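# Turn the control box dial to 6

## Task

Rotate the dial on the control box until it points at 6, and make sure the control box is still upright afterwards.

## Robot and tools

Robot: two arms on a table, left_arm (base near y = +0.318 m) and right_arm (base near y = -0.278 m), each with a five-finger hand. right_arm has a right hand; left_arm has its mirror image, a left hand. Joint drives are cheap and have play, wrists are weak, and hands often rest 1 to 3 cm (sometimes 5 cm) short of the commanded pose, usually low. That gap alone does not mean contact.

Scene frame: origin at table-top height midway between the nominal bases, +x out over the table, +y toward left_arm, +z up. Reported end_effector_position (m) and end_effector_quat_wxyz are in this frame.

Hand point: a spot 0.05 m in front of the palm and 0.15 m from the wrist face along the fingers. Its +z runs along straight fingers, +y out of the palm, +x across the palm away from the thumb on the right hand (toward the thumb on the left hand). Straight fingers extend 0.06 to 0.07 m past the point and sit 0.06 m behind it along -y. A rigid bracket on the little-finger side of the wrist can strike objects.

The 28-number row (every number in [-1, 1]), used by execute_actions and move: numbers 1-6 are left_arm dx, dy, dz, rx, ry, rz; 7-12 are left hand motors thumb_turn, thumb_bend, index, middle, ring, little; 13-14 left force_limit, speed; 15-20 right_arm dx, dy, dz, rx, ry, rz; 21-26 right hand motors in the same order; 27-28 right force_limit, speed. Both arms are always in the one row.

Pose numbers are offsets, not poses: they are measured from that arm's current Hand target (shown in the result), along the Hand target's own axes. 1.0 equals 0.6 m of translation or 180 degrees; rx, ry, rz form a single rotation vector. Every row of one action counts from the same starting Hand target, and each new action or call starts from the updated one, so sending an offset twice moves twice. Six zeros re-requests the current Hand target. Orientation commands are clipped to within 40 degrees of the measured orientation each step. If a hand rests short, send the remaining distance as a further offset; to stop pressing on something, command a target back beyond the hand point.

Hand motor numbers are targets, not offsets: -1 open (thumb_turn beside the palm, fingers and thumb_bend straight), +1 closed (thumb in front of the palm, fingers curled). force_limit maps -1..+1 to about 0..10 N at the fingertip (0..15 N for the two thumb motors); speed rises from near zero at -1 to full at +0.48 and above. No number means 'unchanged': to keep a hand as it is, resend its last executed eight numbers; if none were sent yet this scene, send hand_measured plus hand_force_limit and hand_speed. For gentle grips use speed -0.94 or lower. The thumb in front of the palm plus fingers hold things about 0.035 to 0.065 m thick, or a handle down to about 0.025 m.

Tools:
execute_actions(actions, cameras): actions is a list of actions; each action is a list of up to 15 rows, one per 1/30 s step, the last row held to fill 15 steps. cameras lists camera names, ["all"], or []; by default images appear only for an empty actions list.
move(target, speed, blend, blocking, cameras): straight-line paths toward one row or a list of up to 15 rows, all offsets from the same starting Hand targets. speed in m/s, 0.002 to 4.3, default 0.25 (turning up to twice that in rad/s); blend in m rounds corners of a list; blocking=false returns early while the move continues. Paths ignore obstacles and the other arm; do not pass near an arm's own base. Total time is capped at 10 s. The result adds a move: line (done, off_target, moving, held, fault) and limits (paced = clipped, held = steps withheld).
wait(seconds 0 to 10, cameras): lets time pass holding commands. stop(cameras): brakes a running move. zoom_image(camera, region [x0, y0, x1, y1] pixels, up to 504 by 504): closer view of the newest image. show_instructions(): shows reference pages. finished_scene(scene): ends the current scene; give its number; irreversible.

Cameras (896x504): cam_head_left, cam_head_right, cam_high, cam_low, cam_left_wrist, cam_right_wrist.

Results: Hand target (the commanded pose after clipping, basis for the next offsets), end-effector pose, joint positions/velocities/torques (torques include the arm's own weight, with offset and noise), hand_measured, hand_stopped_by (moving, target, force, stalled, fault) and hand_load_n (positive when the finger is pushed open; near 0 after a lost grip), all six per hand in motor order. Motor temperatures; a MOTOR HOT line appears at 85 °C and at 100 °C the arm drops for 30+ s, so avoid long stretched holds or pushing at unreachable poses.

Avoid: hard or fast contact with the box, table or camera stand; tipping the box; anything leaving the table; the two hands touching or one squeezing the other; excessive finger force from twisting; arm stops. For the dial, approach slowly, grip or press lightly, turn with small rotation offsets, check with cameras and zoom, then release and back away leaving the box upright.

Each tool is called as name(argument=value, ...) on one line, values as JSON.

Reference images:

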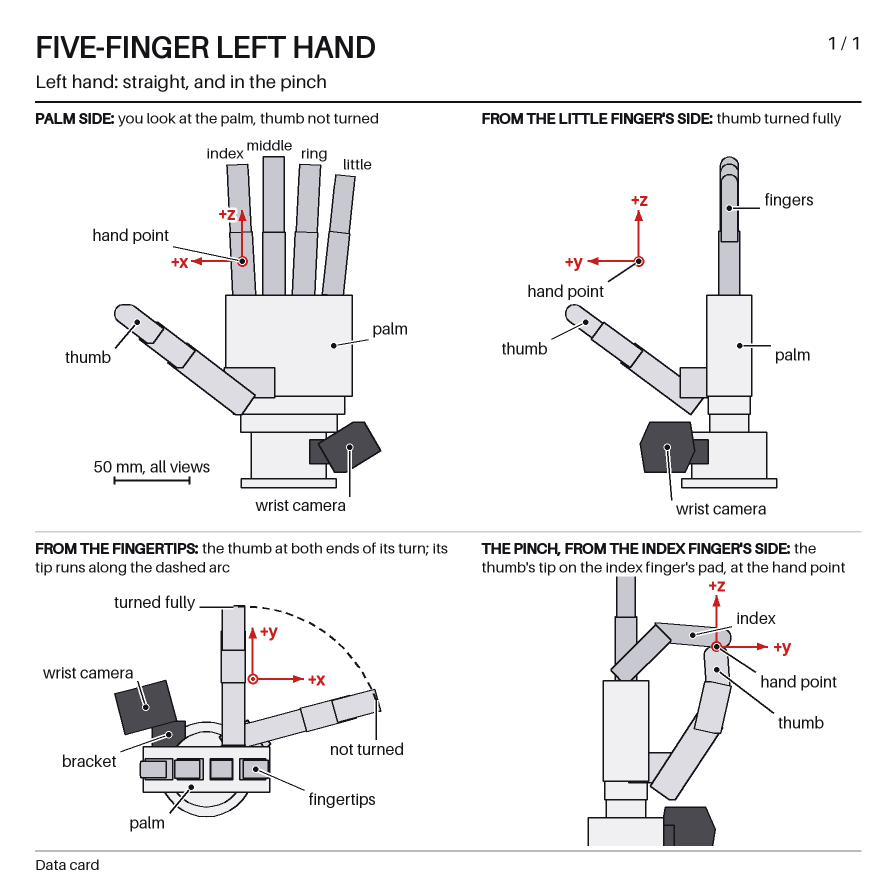

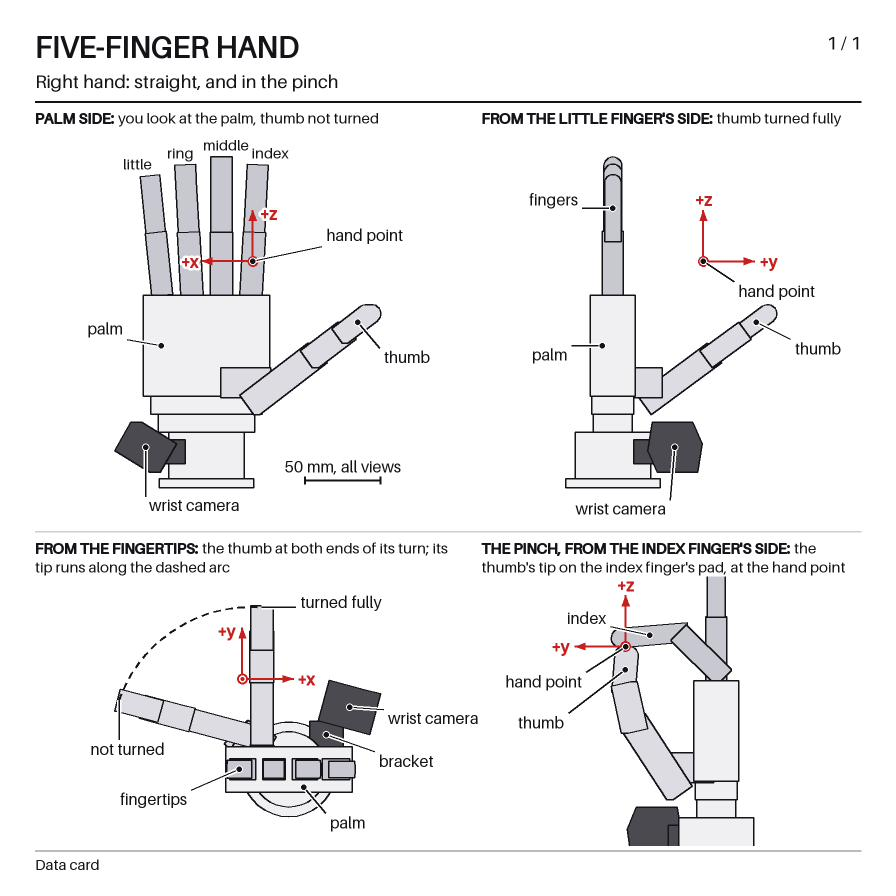

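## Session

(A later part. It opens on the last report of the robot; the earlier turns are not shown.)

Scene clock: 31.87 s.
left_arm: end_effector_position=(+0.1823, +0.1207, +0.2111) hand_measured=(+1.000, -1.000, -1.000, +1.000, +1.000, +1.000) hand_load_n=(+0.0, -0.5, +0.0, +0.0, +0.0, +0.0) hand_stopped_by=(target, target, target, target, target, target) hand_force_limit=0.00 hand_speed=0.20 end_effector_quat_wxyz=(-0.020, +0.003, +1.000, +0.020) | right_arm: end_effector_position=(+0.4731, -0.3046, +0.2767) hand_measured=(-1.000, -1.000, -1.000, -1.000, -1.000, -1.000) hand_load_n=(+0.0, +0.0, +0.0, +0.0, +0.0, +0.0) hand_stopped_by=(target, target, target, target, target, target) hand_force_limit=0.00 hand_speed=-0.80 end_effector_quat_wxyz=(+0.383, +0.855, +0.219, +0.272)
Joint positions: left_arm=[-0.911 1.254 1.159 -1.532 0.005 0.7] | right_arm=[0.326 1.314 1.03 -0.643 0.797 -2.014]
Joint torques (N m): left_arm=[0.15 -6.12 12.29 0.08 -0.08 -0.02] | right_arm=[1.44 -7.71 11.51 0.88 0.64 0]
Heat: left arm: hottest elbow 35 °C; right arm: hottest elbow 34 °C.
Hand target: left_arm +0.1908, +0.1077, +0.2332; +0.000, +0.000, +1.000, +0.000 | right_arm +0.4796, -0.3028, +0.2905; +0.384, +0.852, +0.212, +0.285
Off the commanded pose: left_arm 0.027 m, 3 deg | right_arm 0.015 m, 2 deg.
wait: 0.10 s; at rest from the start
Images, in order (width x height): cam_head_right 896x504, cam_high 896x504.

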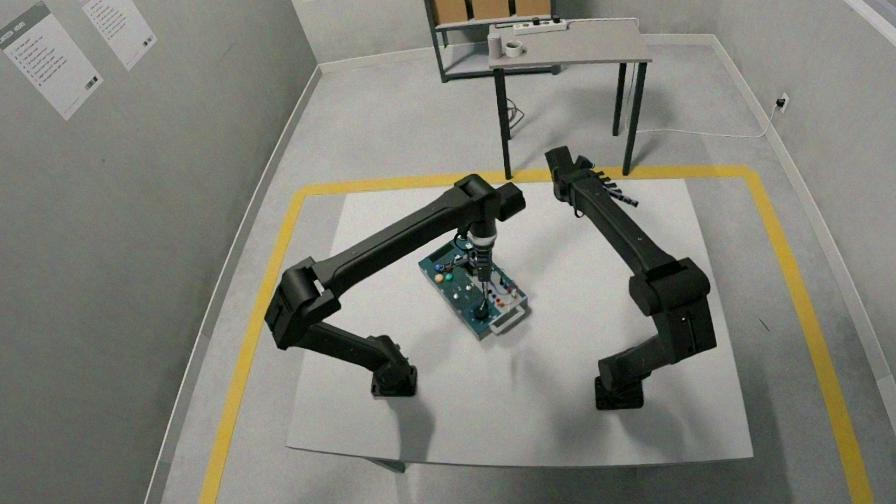

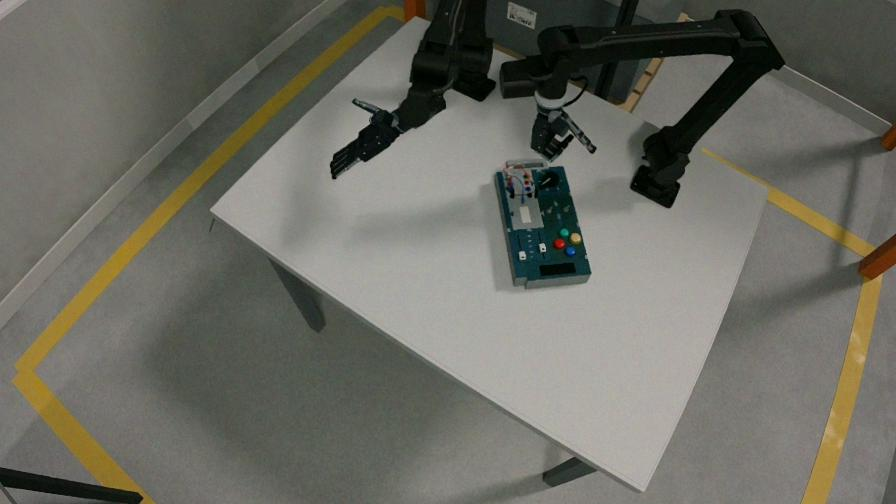

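move(target=[[-0.0263,0.0175,0.1387,0,0,0,1,-1,-1,1,1,1,0,0.2,0,0,0,0,0,0,-1,-1,-1,-1,-1,-1,0,-0.8]], speed=0.1, cameras=["cam_head_left","cam_low"])

zoom_image(camera="cam_head_left", region=[450, 275, 520, 345])

zoom_image(camera="cam_low", region=[590, 220, 690, 320])

Scene clock: 34.63 s.
left_arm: end_effector_position=(+0.2008, +0.1168, +0.1574) hand_measured=(+1.000, -1.000, -1.000, +1.000, +1.000, +1.000) hand_load_n=(+0.5, +0.0, +0.0, +0.0, +0.0, +0.0) hand_stopped_by=(target, target, target, target, target, target) hand_force_limit=0.00 hand_speed=0.20 end_effector_quat_wxyz=(-0.002, -0.006, +1.000, -0.002) | right_arm: end_effector_position=(+0.4731, -0.3046, +0.2767) hand_measured=(-1.000, -1.000, -1.000, -1.000, -1.000, -1.000) hand_load_n=(+0.0, +0.0, +0.0, +0.0, +0.0, +0.0) hand_stopped_by=(target, target, target, target, target, target) hand_force_limit=0.00 hand_speed=-0.80 end_effector_quat_wxyz=(+0.383, +0.855, +0.219, +0.272)
Joint positions: left_arm=[-0.874 1.276 1.046 -1.34 0.005 0.72] | right_arm=[0.326 1.314 1.03 -0.643 0.797 -2.014]
Joint torques (N m): left_arm=[1.32 -4.95 7.08 1.11 -0.12 0.27] | right_arm=[1.44 -7.71 11.52 0.9 0.64 0]
Heat: left arm: hottest elbow 36 °C; right arm: hottest elbow 34 °C.
Hand target: left_arm +0.2066, +0.1182, +0.1499; +0.000, +0.000, +1.000, +0.000 | right_arm +0.4796, -0.3028, +0.2905; +0.384, +0.852, +0.212, +0.285
Off the commanded pose: left_arm 0.010 m, 1 deg | right_arm 0.015 m, 2 deg.
move: off_target (right_arm)
Images, in order (width x height): cam_head_left 896x504, cam_low 896x504.

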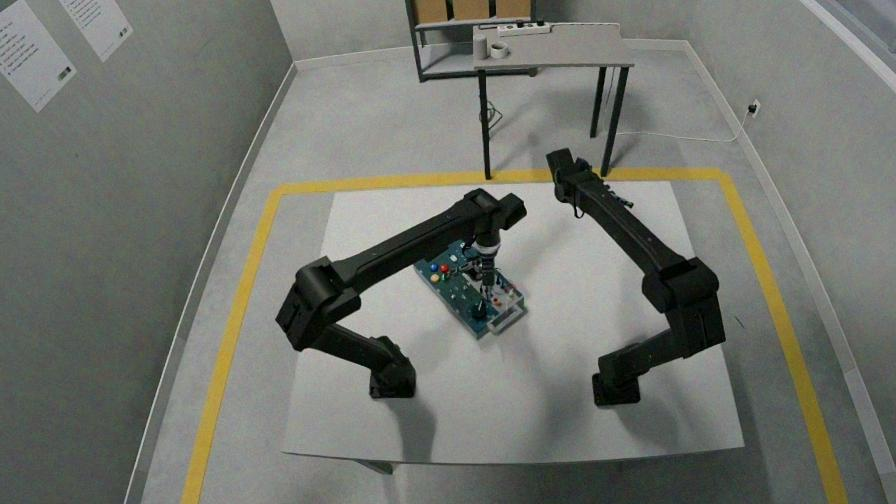

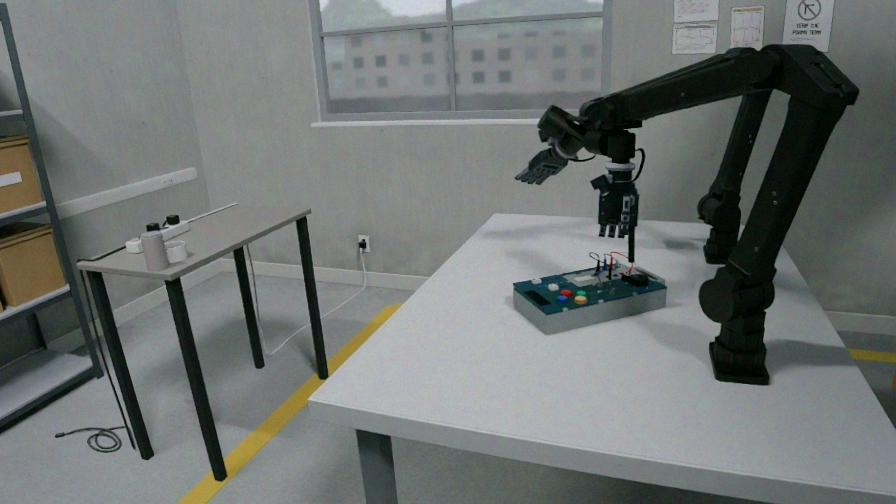

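Scaled by 7.200 from the camera's 896x504 image, which has a finer 1280x720 frame.

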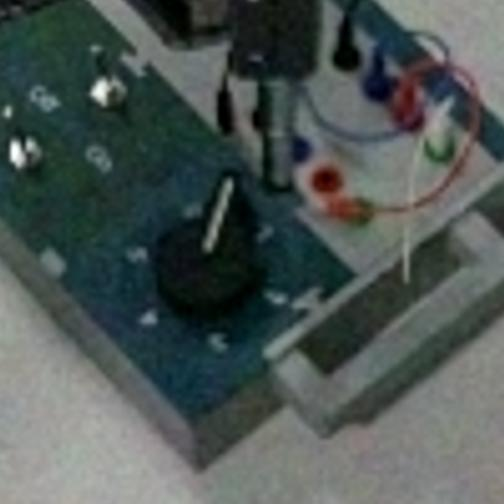

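Scaled by 5.040 from the camera's 896x504 image, which has a finer 1280x720 frame.

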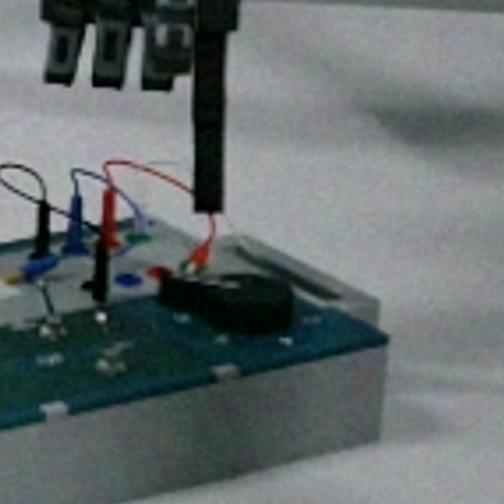

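move(target=[[0,0,0.043,0,0,0,1,-1,-1,1,1,1,0,0.2,0,0,0,0,0,0,-1,-1,-1,-1,-1,-1,0,-0.8]], speed=0.1, cameras=["cam_head_left","cam_low"])

zoom_image(camera="cam_head_left", region=[450, 275, 520, 345])

zoom_image(camera="cam_low", region=[590, 220, 690, 320])

Scene clock: 36.27 s.
left_arm: end_effector_position=(+0.2013, +0.1163, +0.1320) hand_measured=(+1.000, -1.000, -1.000, +1.000, +1.000, +1.000) hand_load_n=(+0.0, +0.0, +0.0, +0.0, +0.0, +0.0) hand_stopped_by=(target, target, target, target, target, target) hand_force_limit=0.00 hand_speed=0.20 end_effector_quat_wxyz=(-0.001, -0.006, +1.000, -0.003) | right_arm: end_effector_position=(+0.4731, -0.3046, +0.2767) hand_measured=(-1.000, -1.000, -1.000, -1.000, -1.000, -1.000) hand_load_n=(+0.0, +0.0, +0.0, +0.0, +0.0, +0.5) hand_stopped_by=(target, target, target, target, target, target) hand_force_limit=0.00 hand_speed=-0.80 end_effector_quat_wxyz=(+0.383, +0.855, +0.219, +0.272)
Joint positions: left_arm=[-0.874 1.295 0.995 -1.268 0.005 0.72] | right_arm=[0.326 1.314 1.03 -0.643 0.797 -2.014]
Joint torques (N m): left_arm=[0.91 -5.19 6.79 1.26 -0.11 0.27] | right_arm=[1.44 -7.65 11.51 0.9 0.64 0]
Heat: left arm: hottest elbow 36 °C; right arm: hottest elbow 34 °C.
Hand target: left_arm +0.2066, +0.1182, +0.1241; +0.000, +0.000, +1.000, +0.000 | right_arm +0.4796, -0.3028, +0.2905; +0.384, +0.852, +0.212, +0.285
Off the commanded pose: left_arm 0.010 m, 1 deg | right_arm 0.015 m, 2 deg.
move: off_target (right_arm)
Images, in order (width x height): cam_head_left 896x504, cam_low 896x504.

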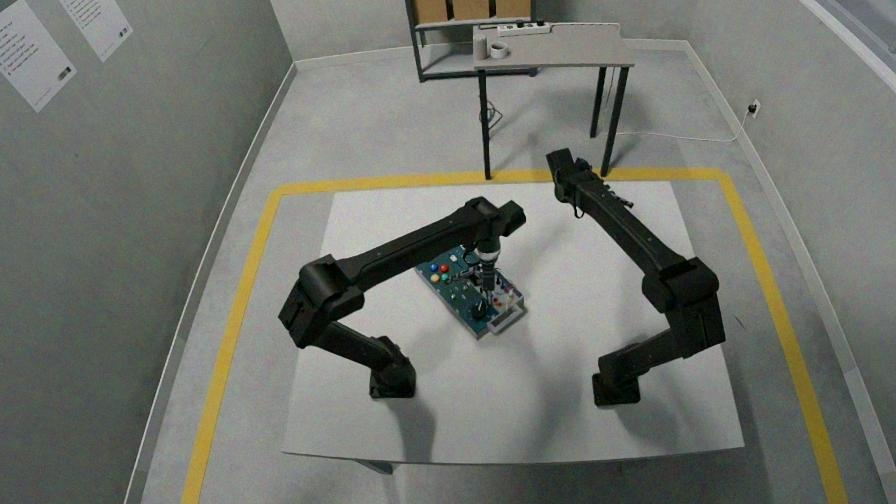

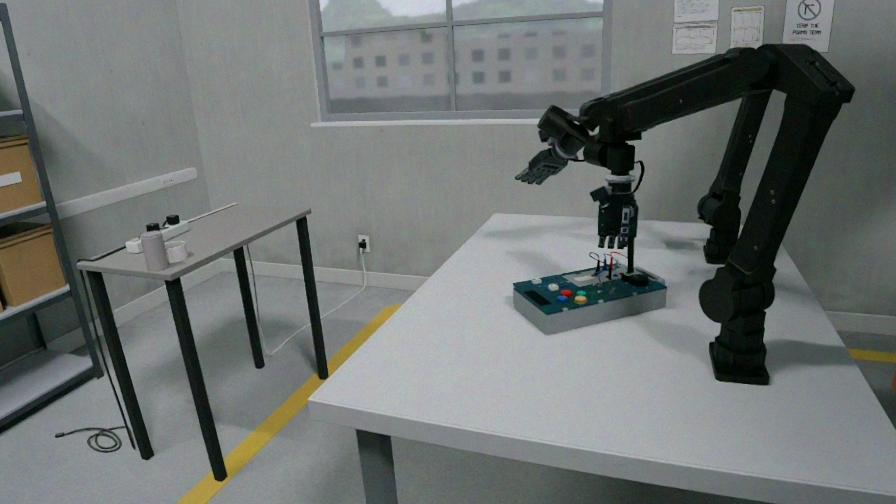

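Scaled by 7.200 from the camera's 896x504 image, which has a finer 1280x720 frame.

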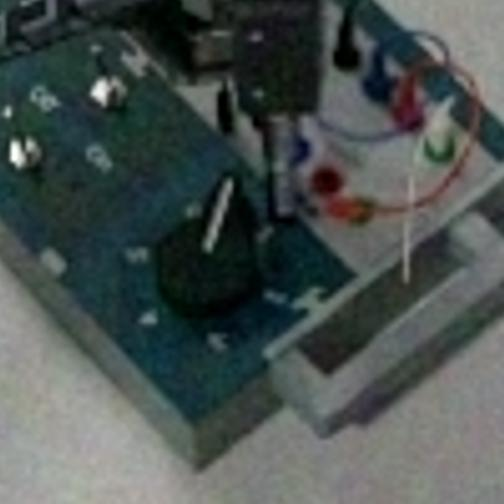

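Scaled by 5.040 from the camera's 896x504 image, which has a finer 1280x720 frame.

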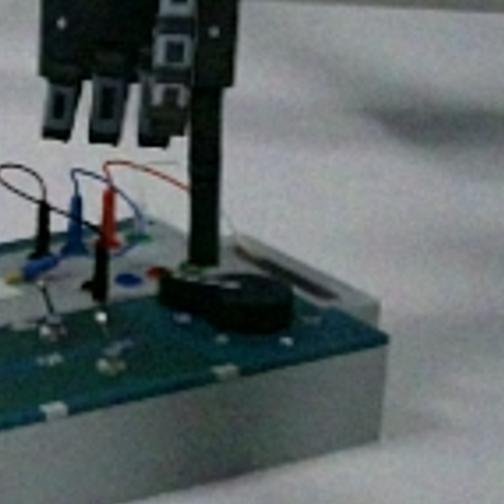

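move(target=[[0,0,0.0133,0,0,0,1,-1,-1,1,1,1,0,0.2,0,0,0,0,0,0,-1,-1,-1,-1,-1,-1,0,-0.8],[-0.0123,0.0197,0.0117,0,0,0,1,-1,-1,1,1,1,0,0.2,0,0,0,0,0,0,-1,-1,-1,-1,-1,-1,0,-0.8]], speed=0.06, cameras=["cam_head_left","cam_low"])

zoom_image(camera="cam_head_left", region=[450, 275, 520, 345])

zoom_image(camera="cam_low", region=[590, 220, 690, 320])

Scene clock: 38.83 s.
left_arm: end_effector_position=(+0.2096, +0.1275, +0.1227) hand_measured=(+1.000, -1.000, -1.000, +1.000, +1.000, +1.000) hand_load_n=(+0.0, +0.0, +0.0, +0.0, +0.5, +0.0) hand_stopped_by=(target, target, target, target, target, target) hand_force_limit=0.00 hand_speed=0.20 end_effector_quat_wxyz=(-0.003, -0.006, +1.000, -0.001) | right_arm: end_effector_position=(+0.4731, -0.3046, +0.2767) hand_measured=(-1.000, -1.000, -1.000, -1.000, -1.000, -1.000) hand_load_n=(+0.0, +0.0, -0.5, +0.5, +0.0, +0.0) hand_stopped_by=(target, target, target, target, target, target) hand_force_limit=0.00 hand_speed=-0.80 end_effector_quat_wxyz=(+0.383, +0.855, +0.219, +0.272)
Joint positions: left_arm=[-0.835 1.301 0.973 -1.247 0.005 0.759] | right_arm=[0.326 1.314 1.03 -0.643 0.797 -2.014]
Joint torques (N m): left_arm=[1.03 -6.01 6.71 1.2 -0.12 0.23] | right_arm=[1.44 -7.71 11.52 0.9 0.64 0]
Heat: left arm: hottest elbow 36 °C; right arm: hottest elbow 35 °C.
Hand target: left_arm +0.2140, +0.1300, +0.1172; +0.001, +0.000, +1.000, +0.000 | right_arm +0.4796, -0.3028, +0.2905; +0.384, +0.852, +0.212, +0.285
Off the commanded pose: left_arm 0.008 m, 1 deg | right_arm 0.015 m, 2 deg.
move: off_target (right_arm)
Images, in order (width x height): cam_head_left 896x504, cam_low 896x504.

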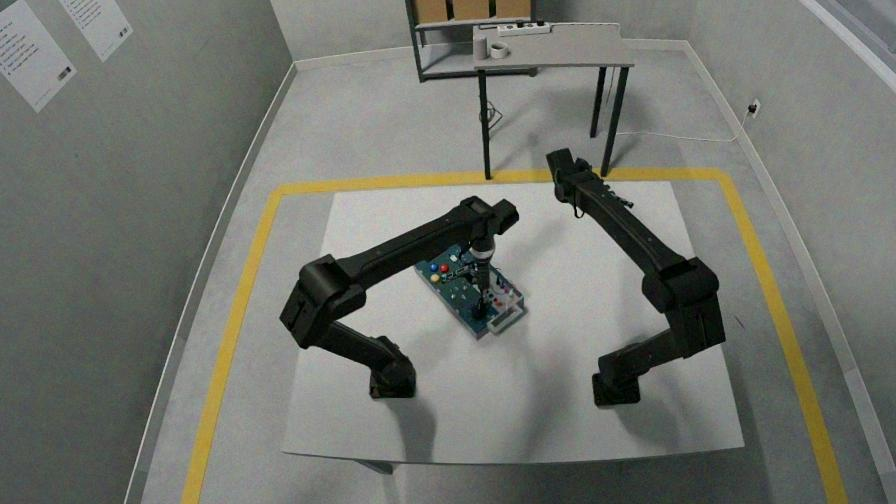

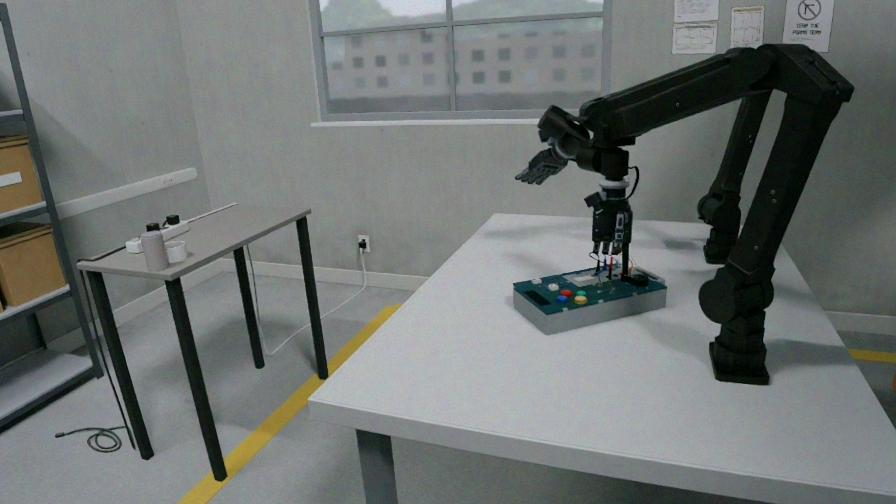

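Scaled by 7.200 from the camera's 896x504 image, which has a finer 1280x720 frame.

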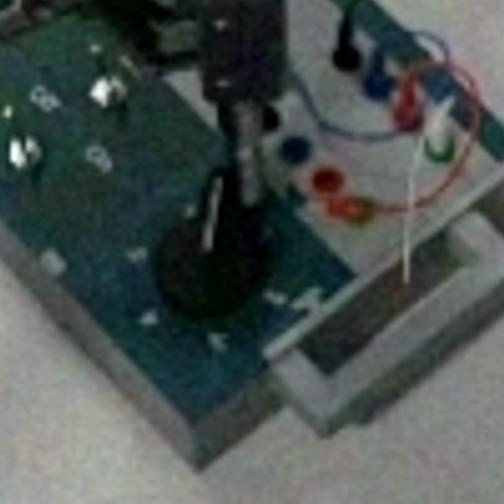

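Scaled by 5.040 from the camera's 896x504 image, which has a finer 1280x720 frame.

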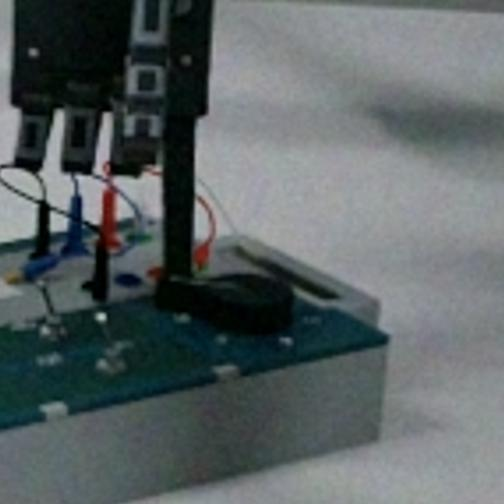

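move(target=[[-0.009,0.0113,-0.003,0,0,0,1,-1,-1,1,1,1,0,0.2,0,0,0,0,0,0,-1,-1,-1,-1,-1,-1,0,-0.8]], speed=0.05, cameras=["cam_head_left","cam_head_right"])

zoom_image(camera="cam_head_left", region=[450, 275, 520, 345])

zoom_image(camera="cam_head_right", region=[450, 275, 520, 345])

Scene clock: 40.40 s.
left_arm: end_effector_position=(+0.2157, +0.1335, +0.1227) hand_measured=(+1.000, -1.000, -1.000, +1.000, +1.000, +1.000) hand_load_n=(+0.0, +0.0, +0.0, +0.0, +0.0, +0.5) hand_stopped_by=(target, target, target, target, target, target) hand_force_limit=0.00 hand_speed=0.20 end_effector_quat_wxyz=(-0.003, -0.006, +1.000, -0.001) | right_arm: end_effector_position=(+0.4731, -0.3046, +0.2767) hand_measured=(-1.000, -1.000, -1.000, -1.000, -1.000, -1.000) hand_load_n=(+0.0, +0.0, -0.5, +0.0, +0.0, +0.0) hand_stopped_by=(target, target, target, target, target, target) hand_force_limit=0.00 hand_speed=-0.80 end_effector_quat_wxyz=(+0.383, +0.855, +0.219, +0.272)
Joint positions: left_arm=[-0.81 1.301 0.973 -1.247 0.005 0.783] | right_arm=[0.326 1.314 1.03 -0.643 0.797 -2.014]
Joint torques (N m): left_arm=[1.03 -6.3 6.87 0.87 -0.14 0.22] | right_arm=[1.44 -7.71 11.51 0.9 0.64 0]
Heat: left arm: hottest elbow 36 °C; right arm: hottest elbow 35 °C.
Hand target: left_arm +0.2194, +0.1368, +0.1190; +0.001, +0.000, +1.000, +0.000 | right_arm +0.4796, -0.3028, +0.2905; +0.384, +0.852, +0.212, +0.285
Off the commanded pose: left_arm 0.006 m, 1 deg | right_arm 0.015 m, 2 deg.
move: off_target (right_arm)
Images, in order (width x height): cam_head_left 896x504, cam_head_right 896x504.

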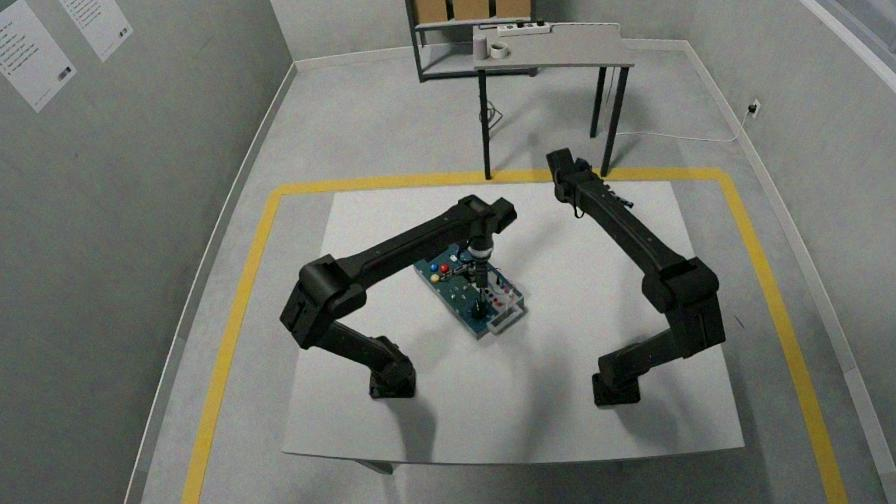

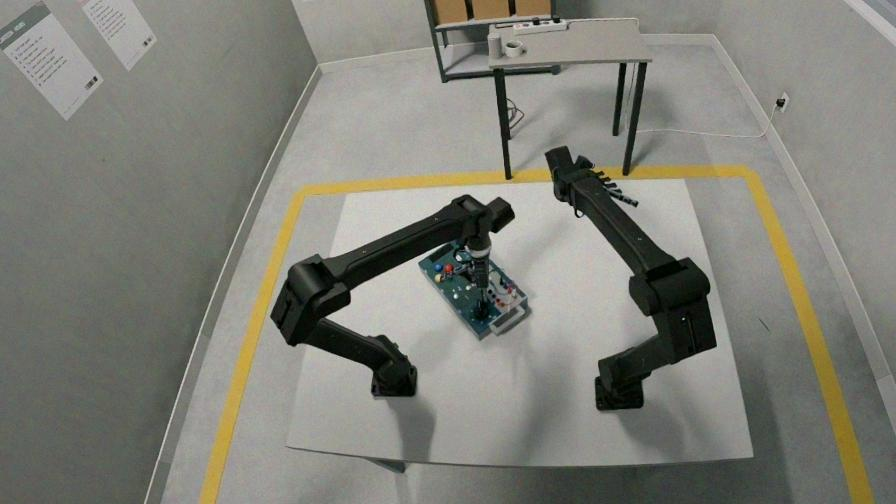

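Scaled by 7.200 from the camera's 896x504 image, which has a finer 1280x720 frame.

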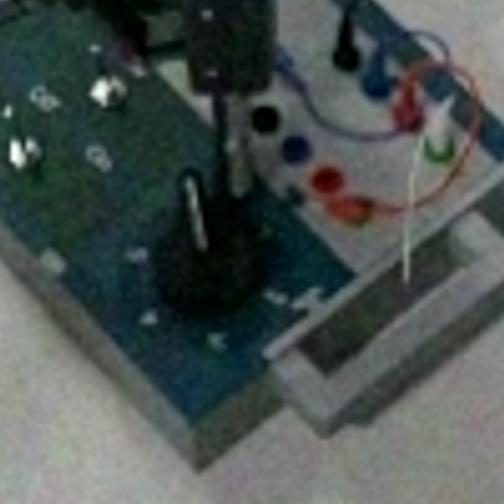

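Scaled by 7.200 from the camera's 896x504 image, which has a finer 1280x720 frame.

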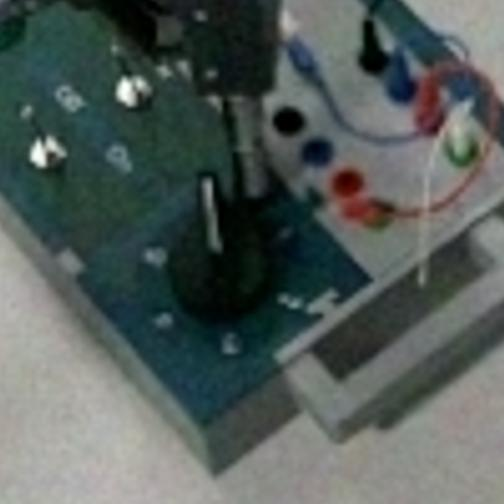

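move(target=[[-0.027,-0.029,-0.007,0,0,0,1,-1,-1,1,1,1,0,0.2,0,0,0,0,0,0,-1,-1,-1,-1,-1,-1,0,-0.8],[-0.027,-0.029,-0.17,0,0,0,1,-1,-1,1,1,1,0,0.2,0,0,0,0,0,0,-1,-1,-1,-1,-1,-1,0,-0.8]], speed=[0.08,0.15], cameras=["cam_head_left","cam_head_right","cam_low","cam_high"])

zoom_image(camera="cam_head_left", region=[450, 275, 520, 345])

zoom_image(camera="cam_head_right", region=[450, 275, 520, 345])

zoom_image(camera="cam_high", region=[520, 155, 570, 205])

Scene clock: 43.20 s.
left_arm: end_effector_position=(+0.2221, +0.1280, +0.1985) hand_measured=(+1.000, -1.000, -1.000, +1.000, +1.000, +1.000) hand_load_n=(+0.0, +0.0, +0.0, +0.0, +0.0, +0.0) hand_stopped_by=(target, target, target, target, target, target) hand_force_limit=0.00 hand_speed=0.20 end_effector_quat_wxyz=(-0.022, -0.002, +1.000, +0.018) | right_arm: end_effector_position=(+0.4731, -0.3046, +0.2767) hand_measured=(-1.000, -1.000, -1.000, -1.000, -1.000, -1.000) hand_load_n=(+0.0, +0.0, +0.0, +0.0, +0.0, +0.0) hand_stopped_by=(target, target, target, target, target, target) hand_force_limit=0.00 hand_speed=-0.80 end_effector_quat_wxyz=(+0.383, +0.855, +0.219, +0.272)
Joint positions: left_arm=[-0.81 1.315 1.18 -1.492 0.005 0.792] | right_arm=[0.326 1.314 1.03 -0.643 0.797 -2.014]
Joint torques (N m): left_arm=[0.67 -7.24 12.25 -0.02 -0.15 0.2] | right_arm=[1.44 -7.77 11.52 0.9 0.64 0]
Heat: left arm: hottest elbow 36 °C; right arm: hottest elbow 35 °C.
Hand target: left_arm +0.2356, +0.1194, +0.2210; +0.000, +0.000, +1.000, +0.000 | right_arm +0.4796, -0.3028, +0.2905; +0.384, +0.852, +0.212, +0.285
Off the commanded pose: left_arm 0.028 m, 3 deg | right_arm 0.015 m, 2 deg.
move: off_target (left_arm, right_arm)
Images, in order (width x height): cam_head_left 896x504, cam_head_right 896x504, cam_high 896x504, cam_low 896x504.

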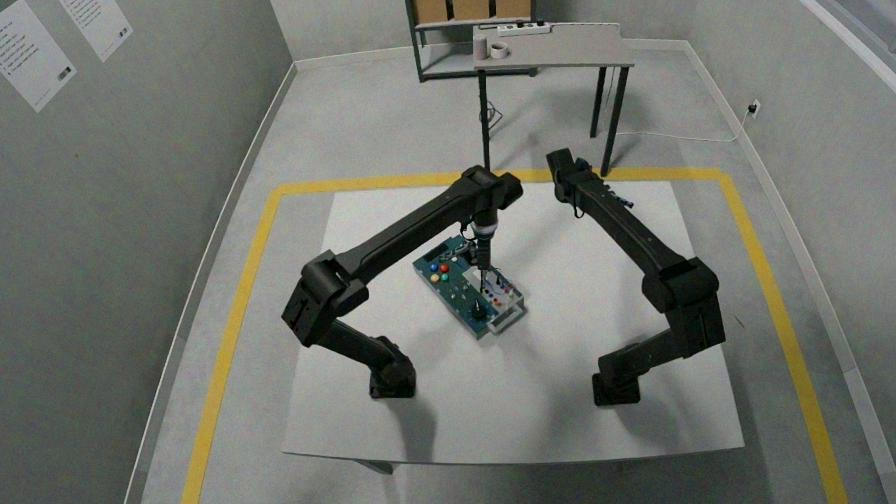

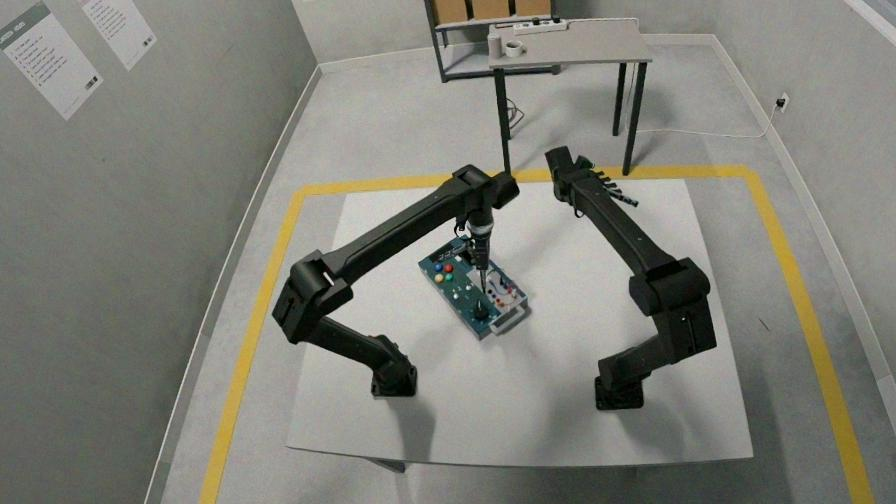

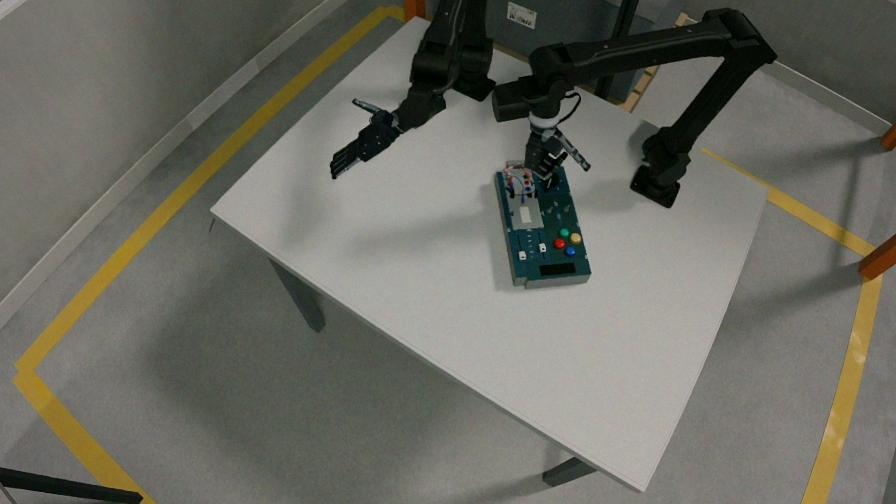

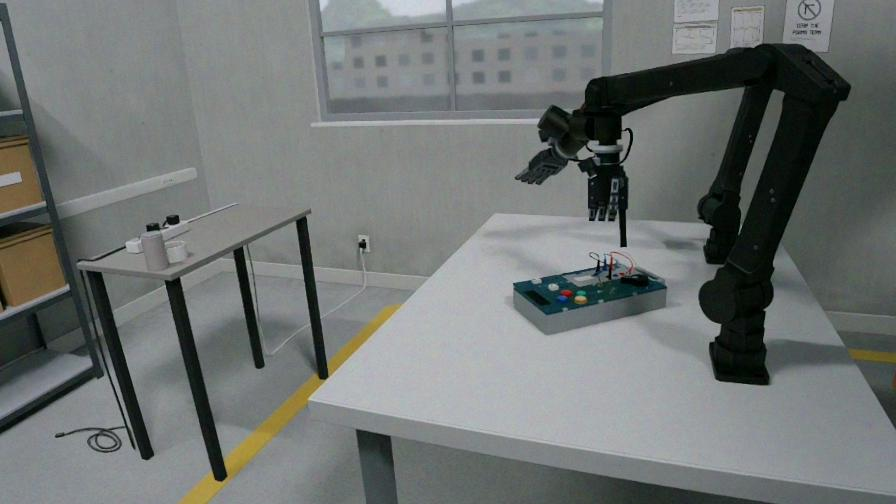

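Scaled by 7.200 from the camera's 896x504 image, which has a finer 1280x720 frame.

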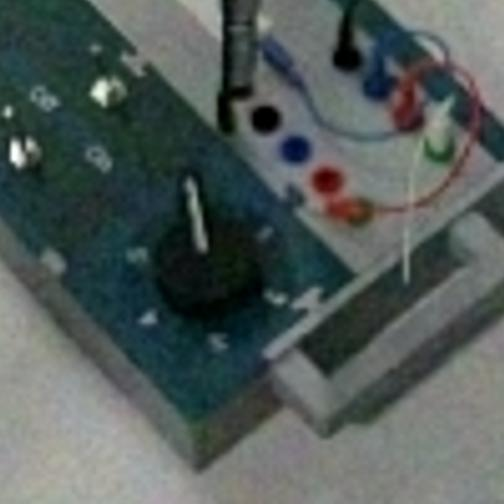

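Scaled by 7.200 from the camera's 896x504 image, which has a finer 1280x720 frame.

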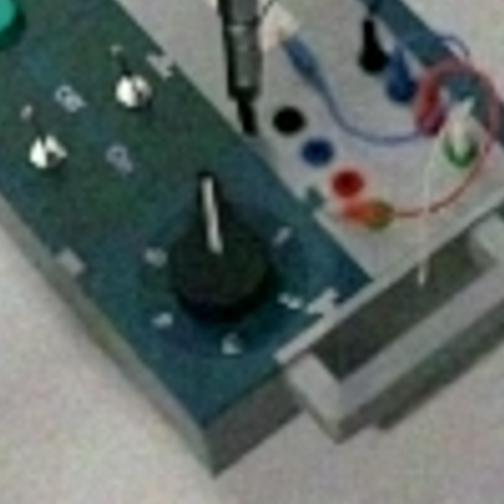

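Scaled by 10.080 from the camera's 896x504 image, which has a finer 1280x720 frame.

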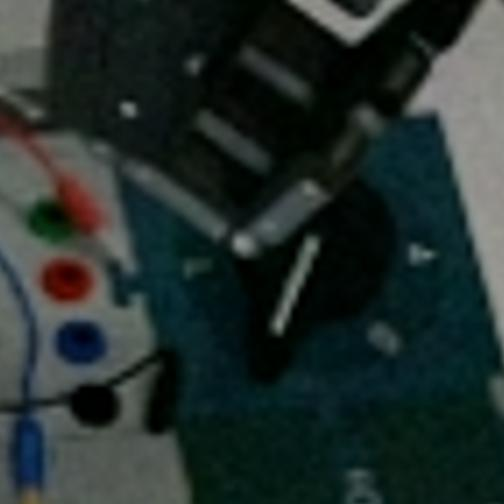

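finished_scene(scene=2)

The scene is finished: the task was done.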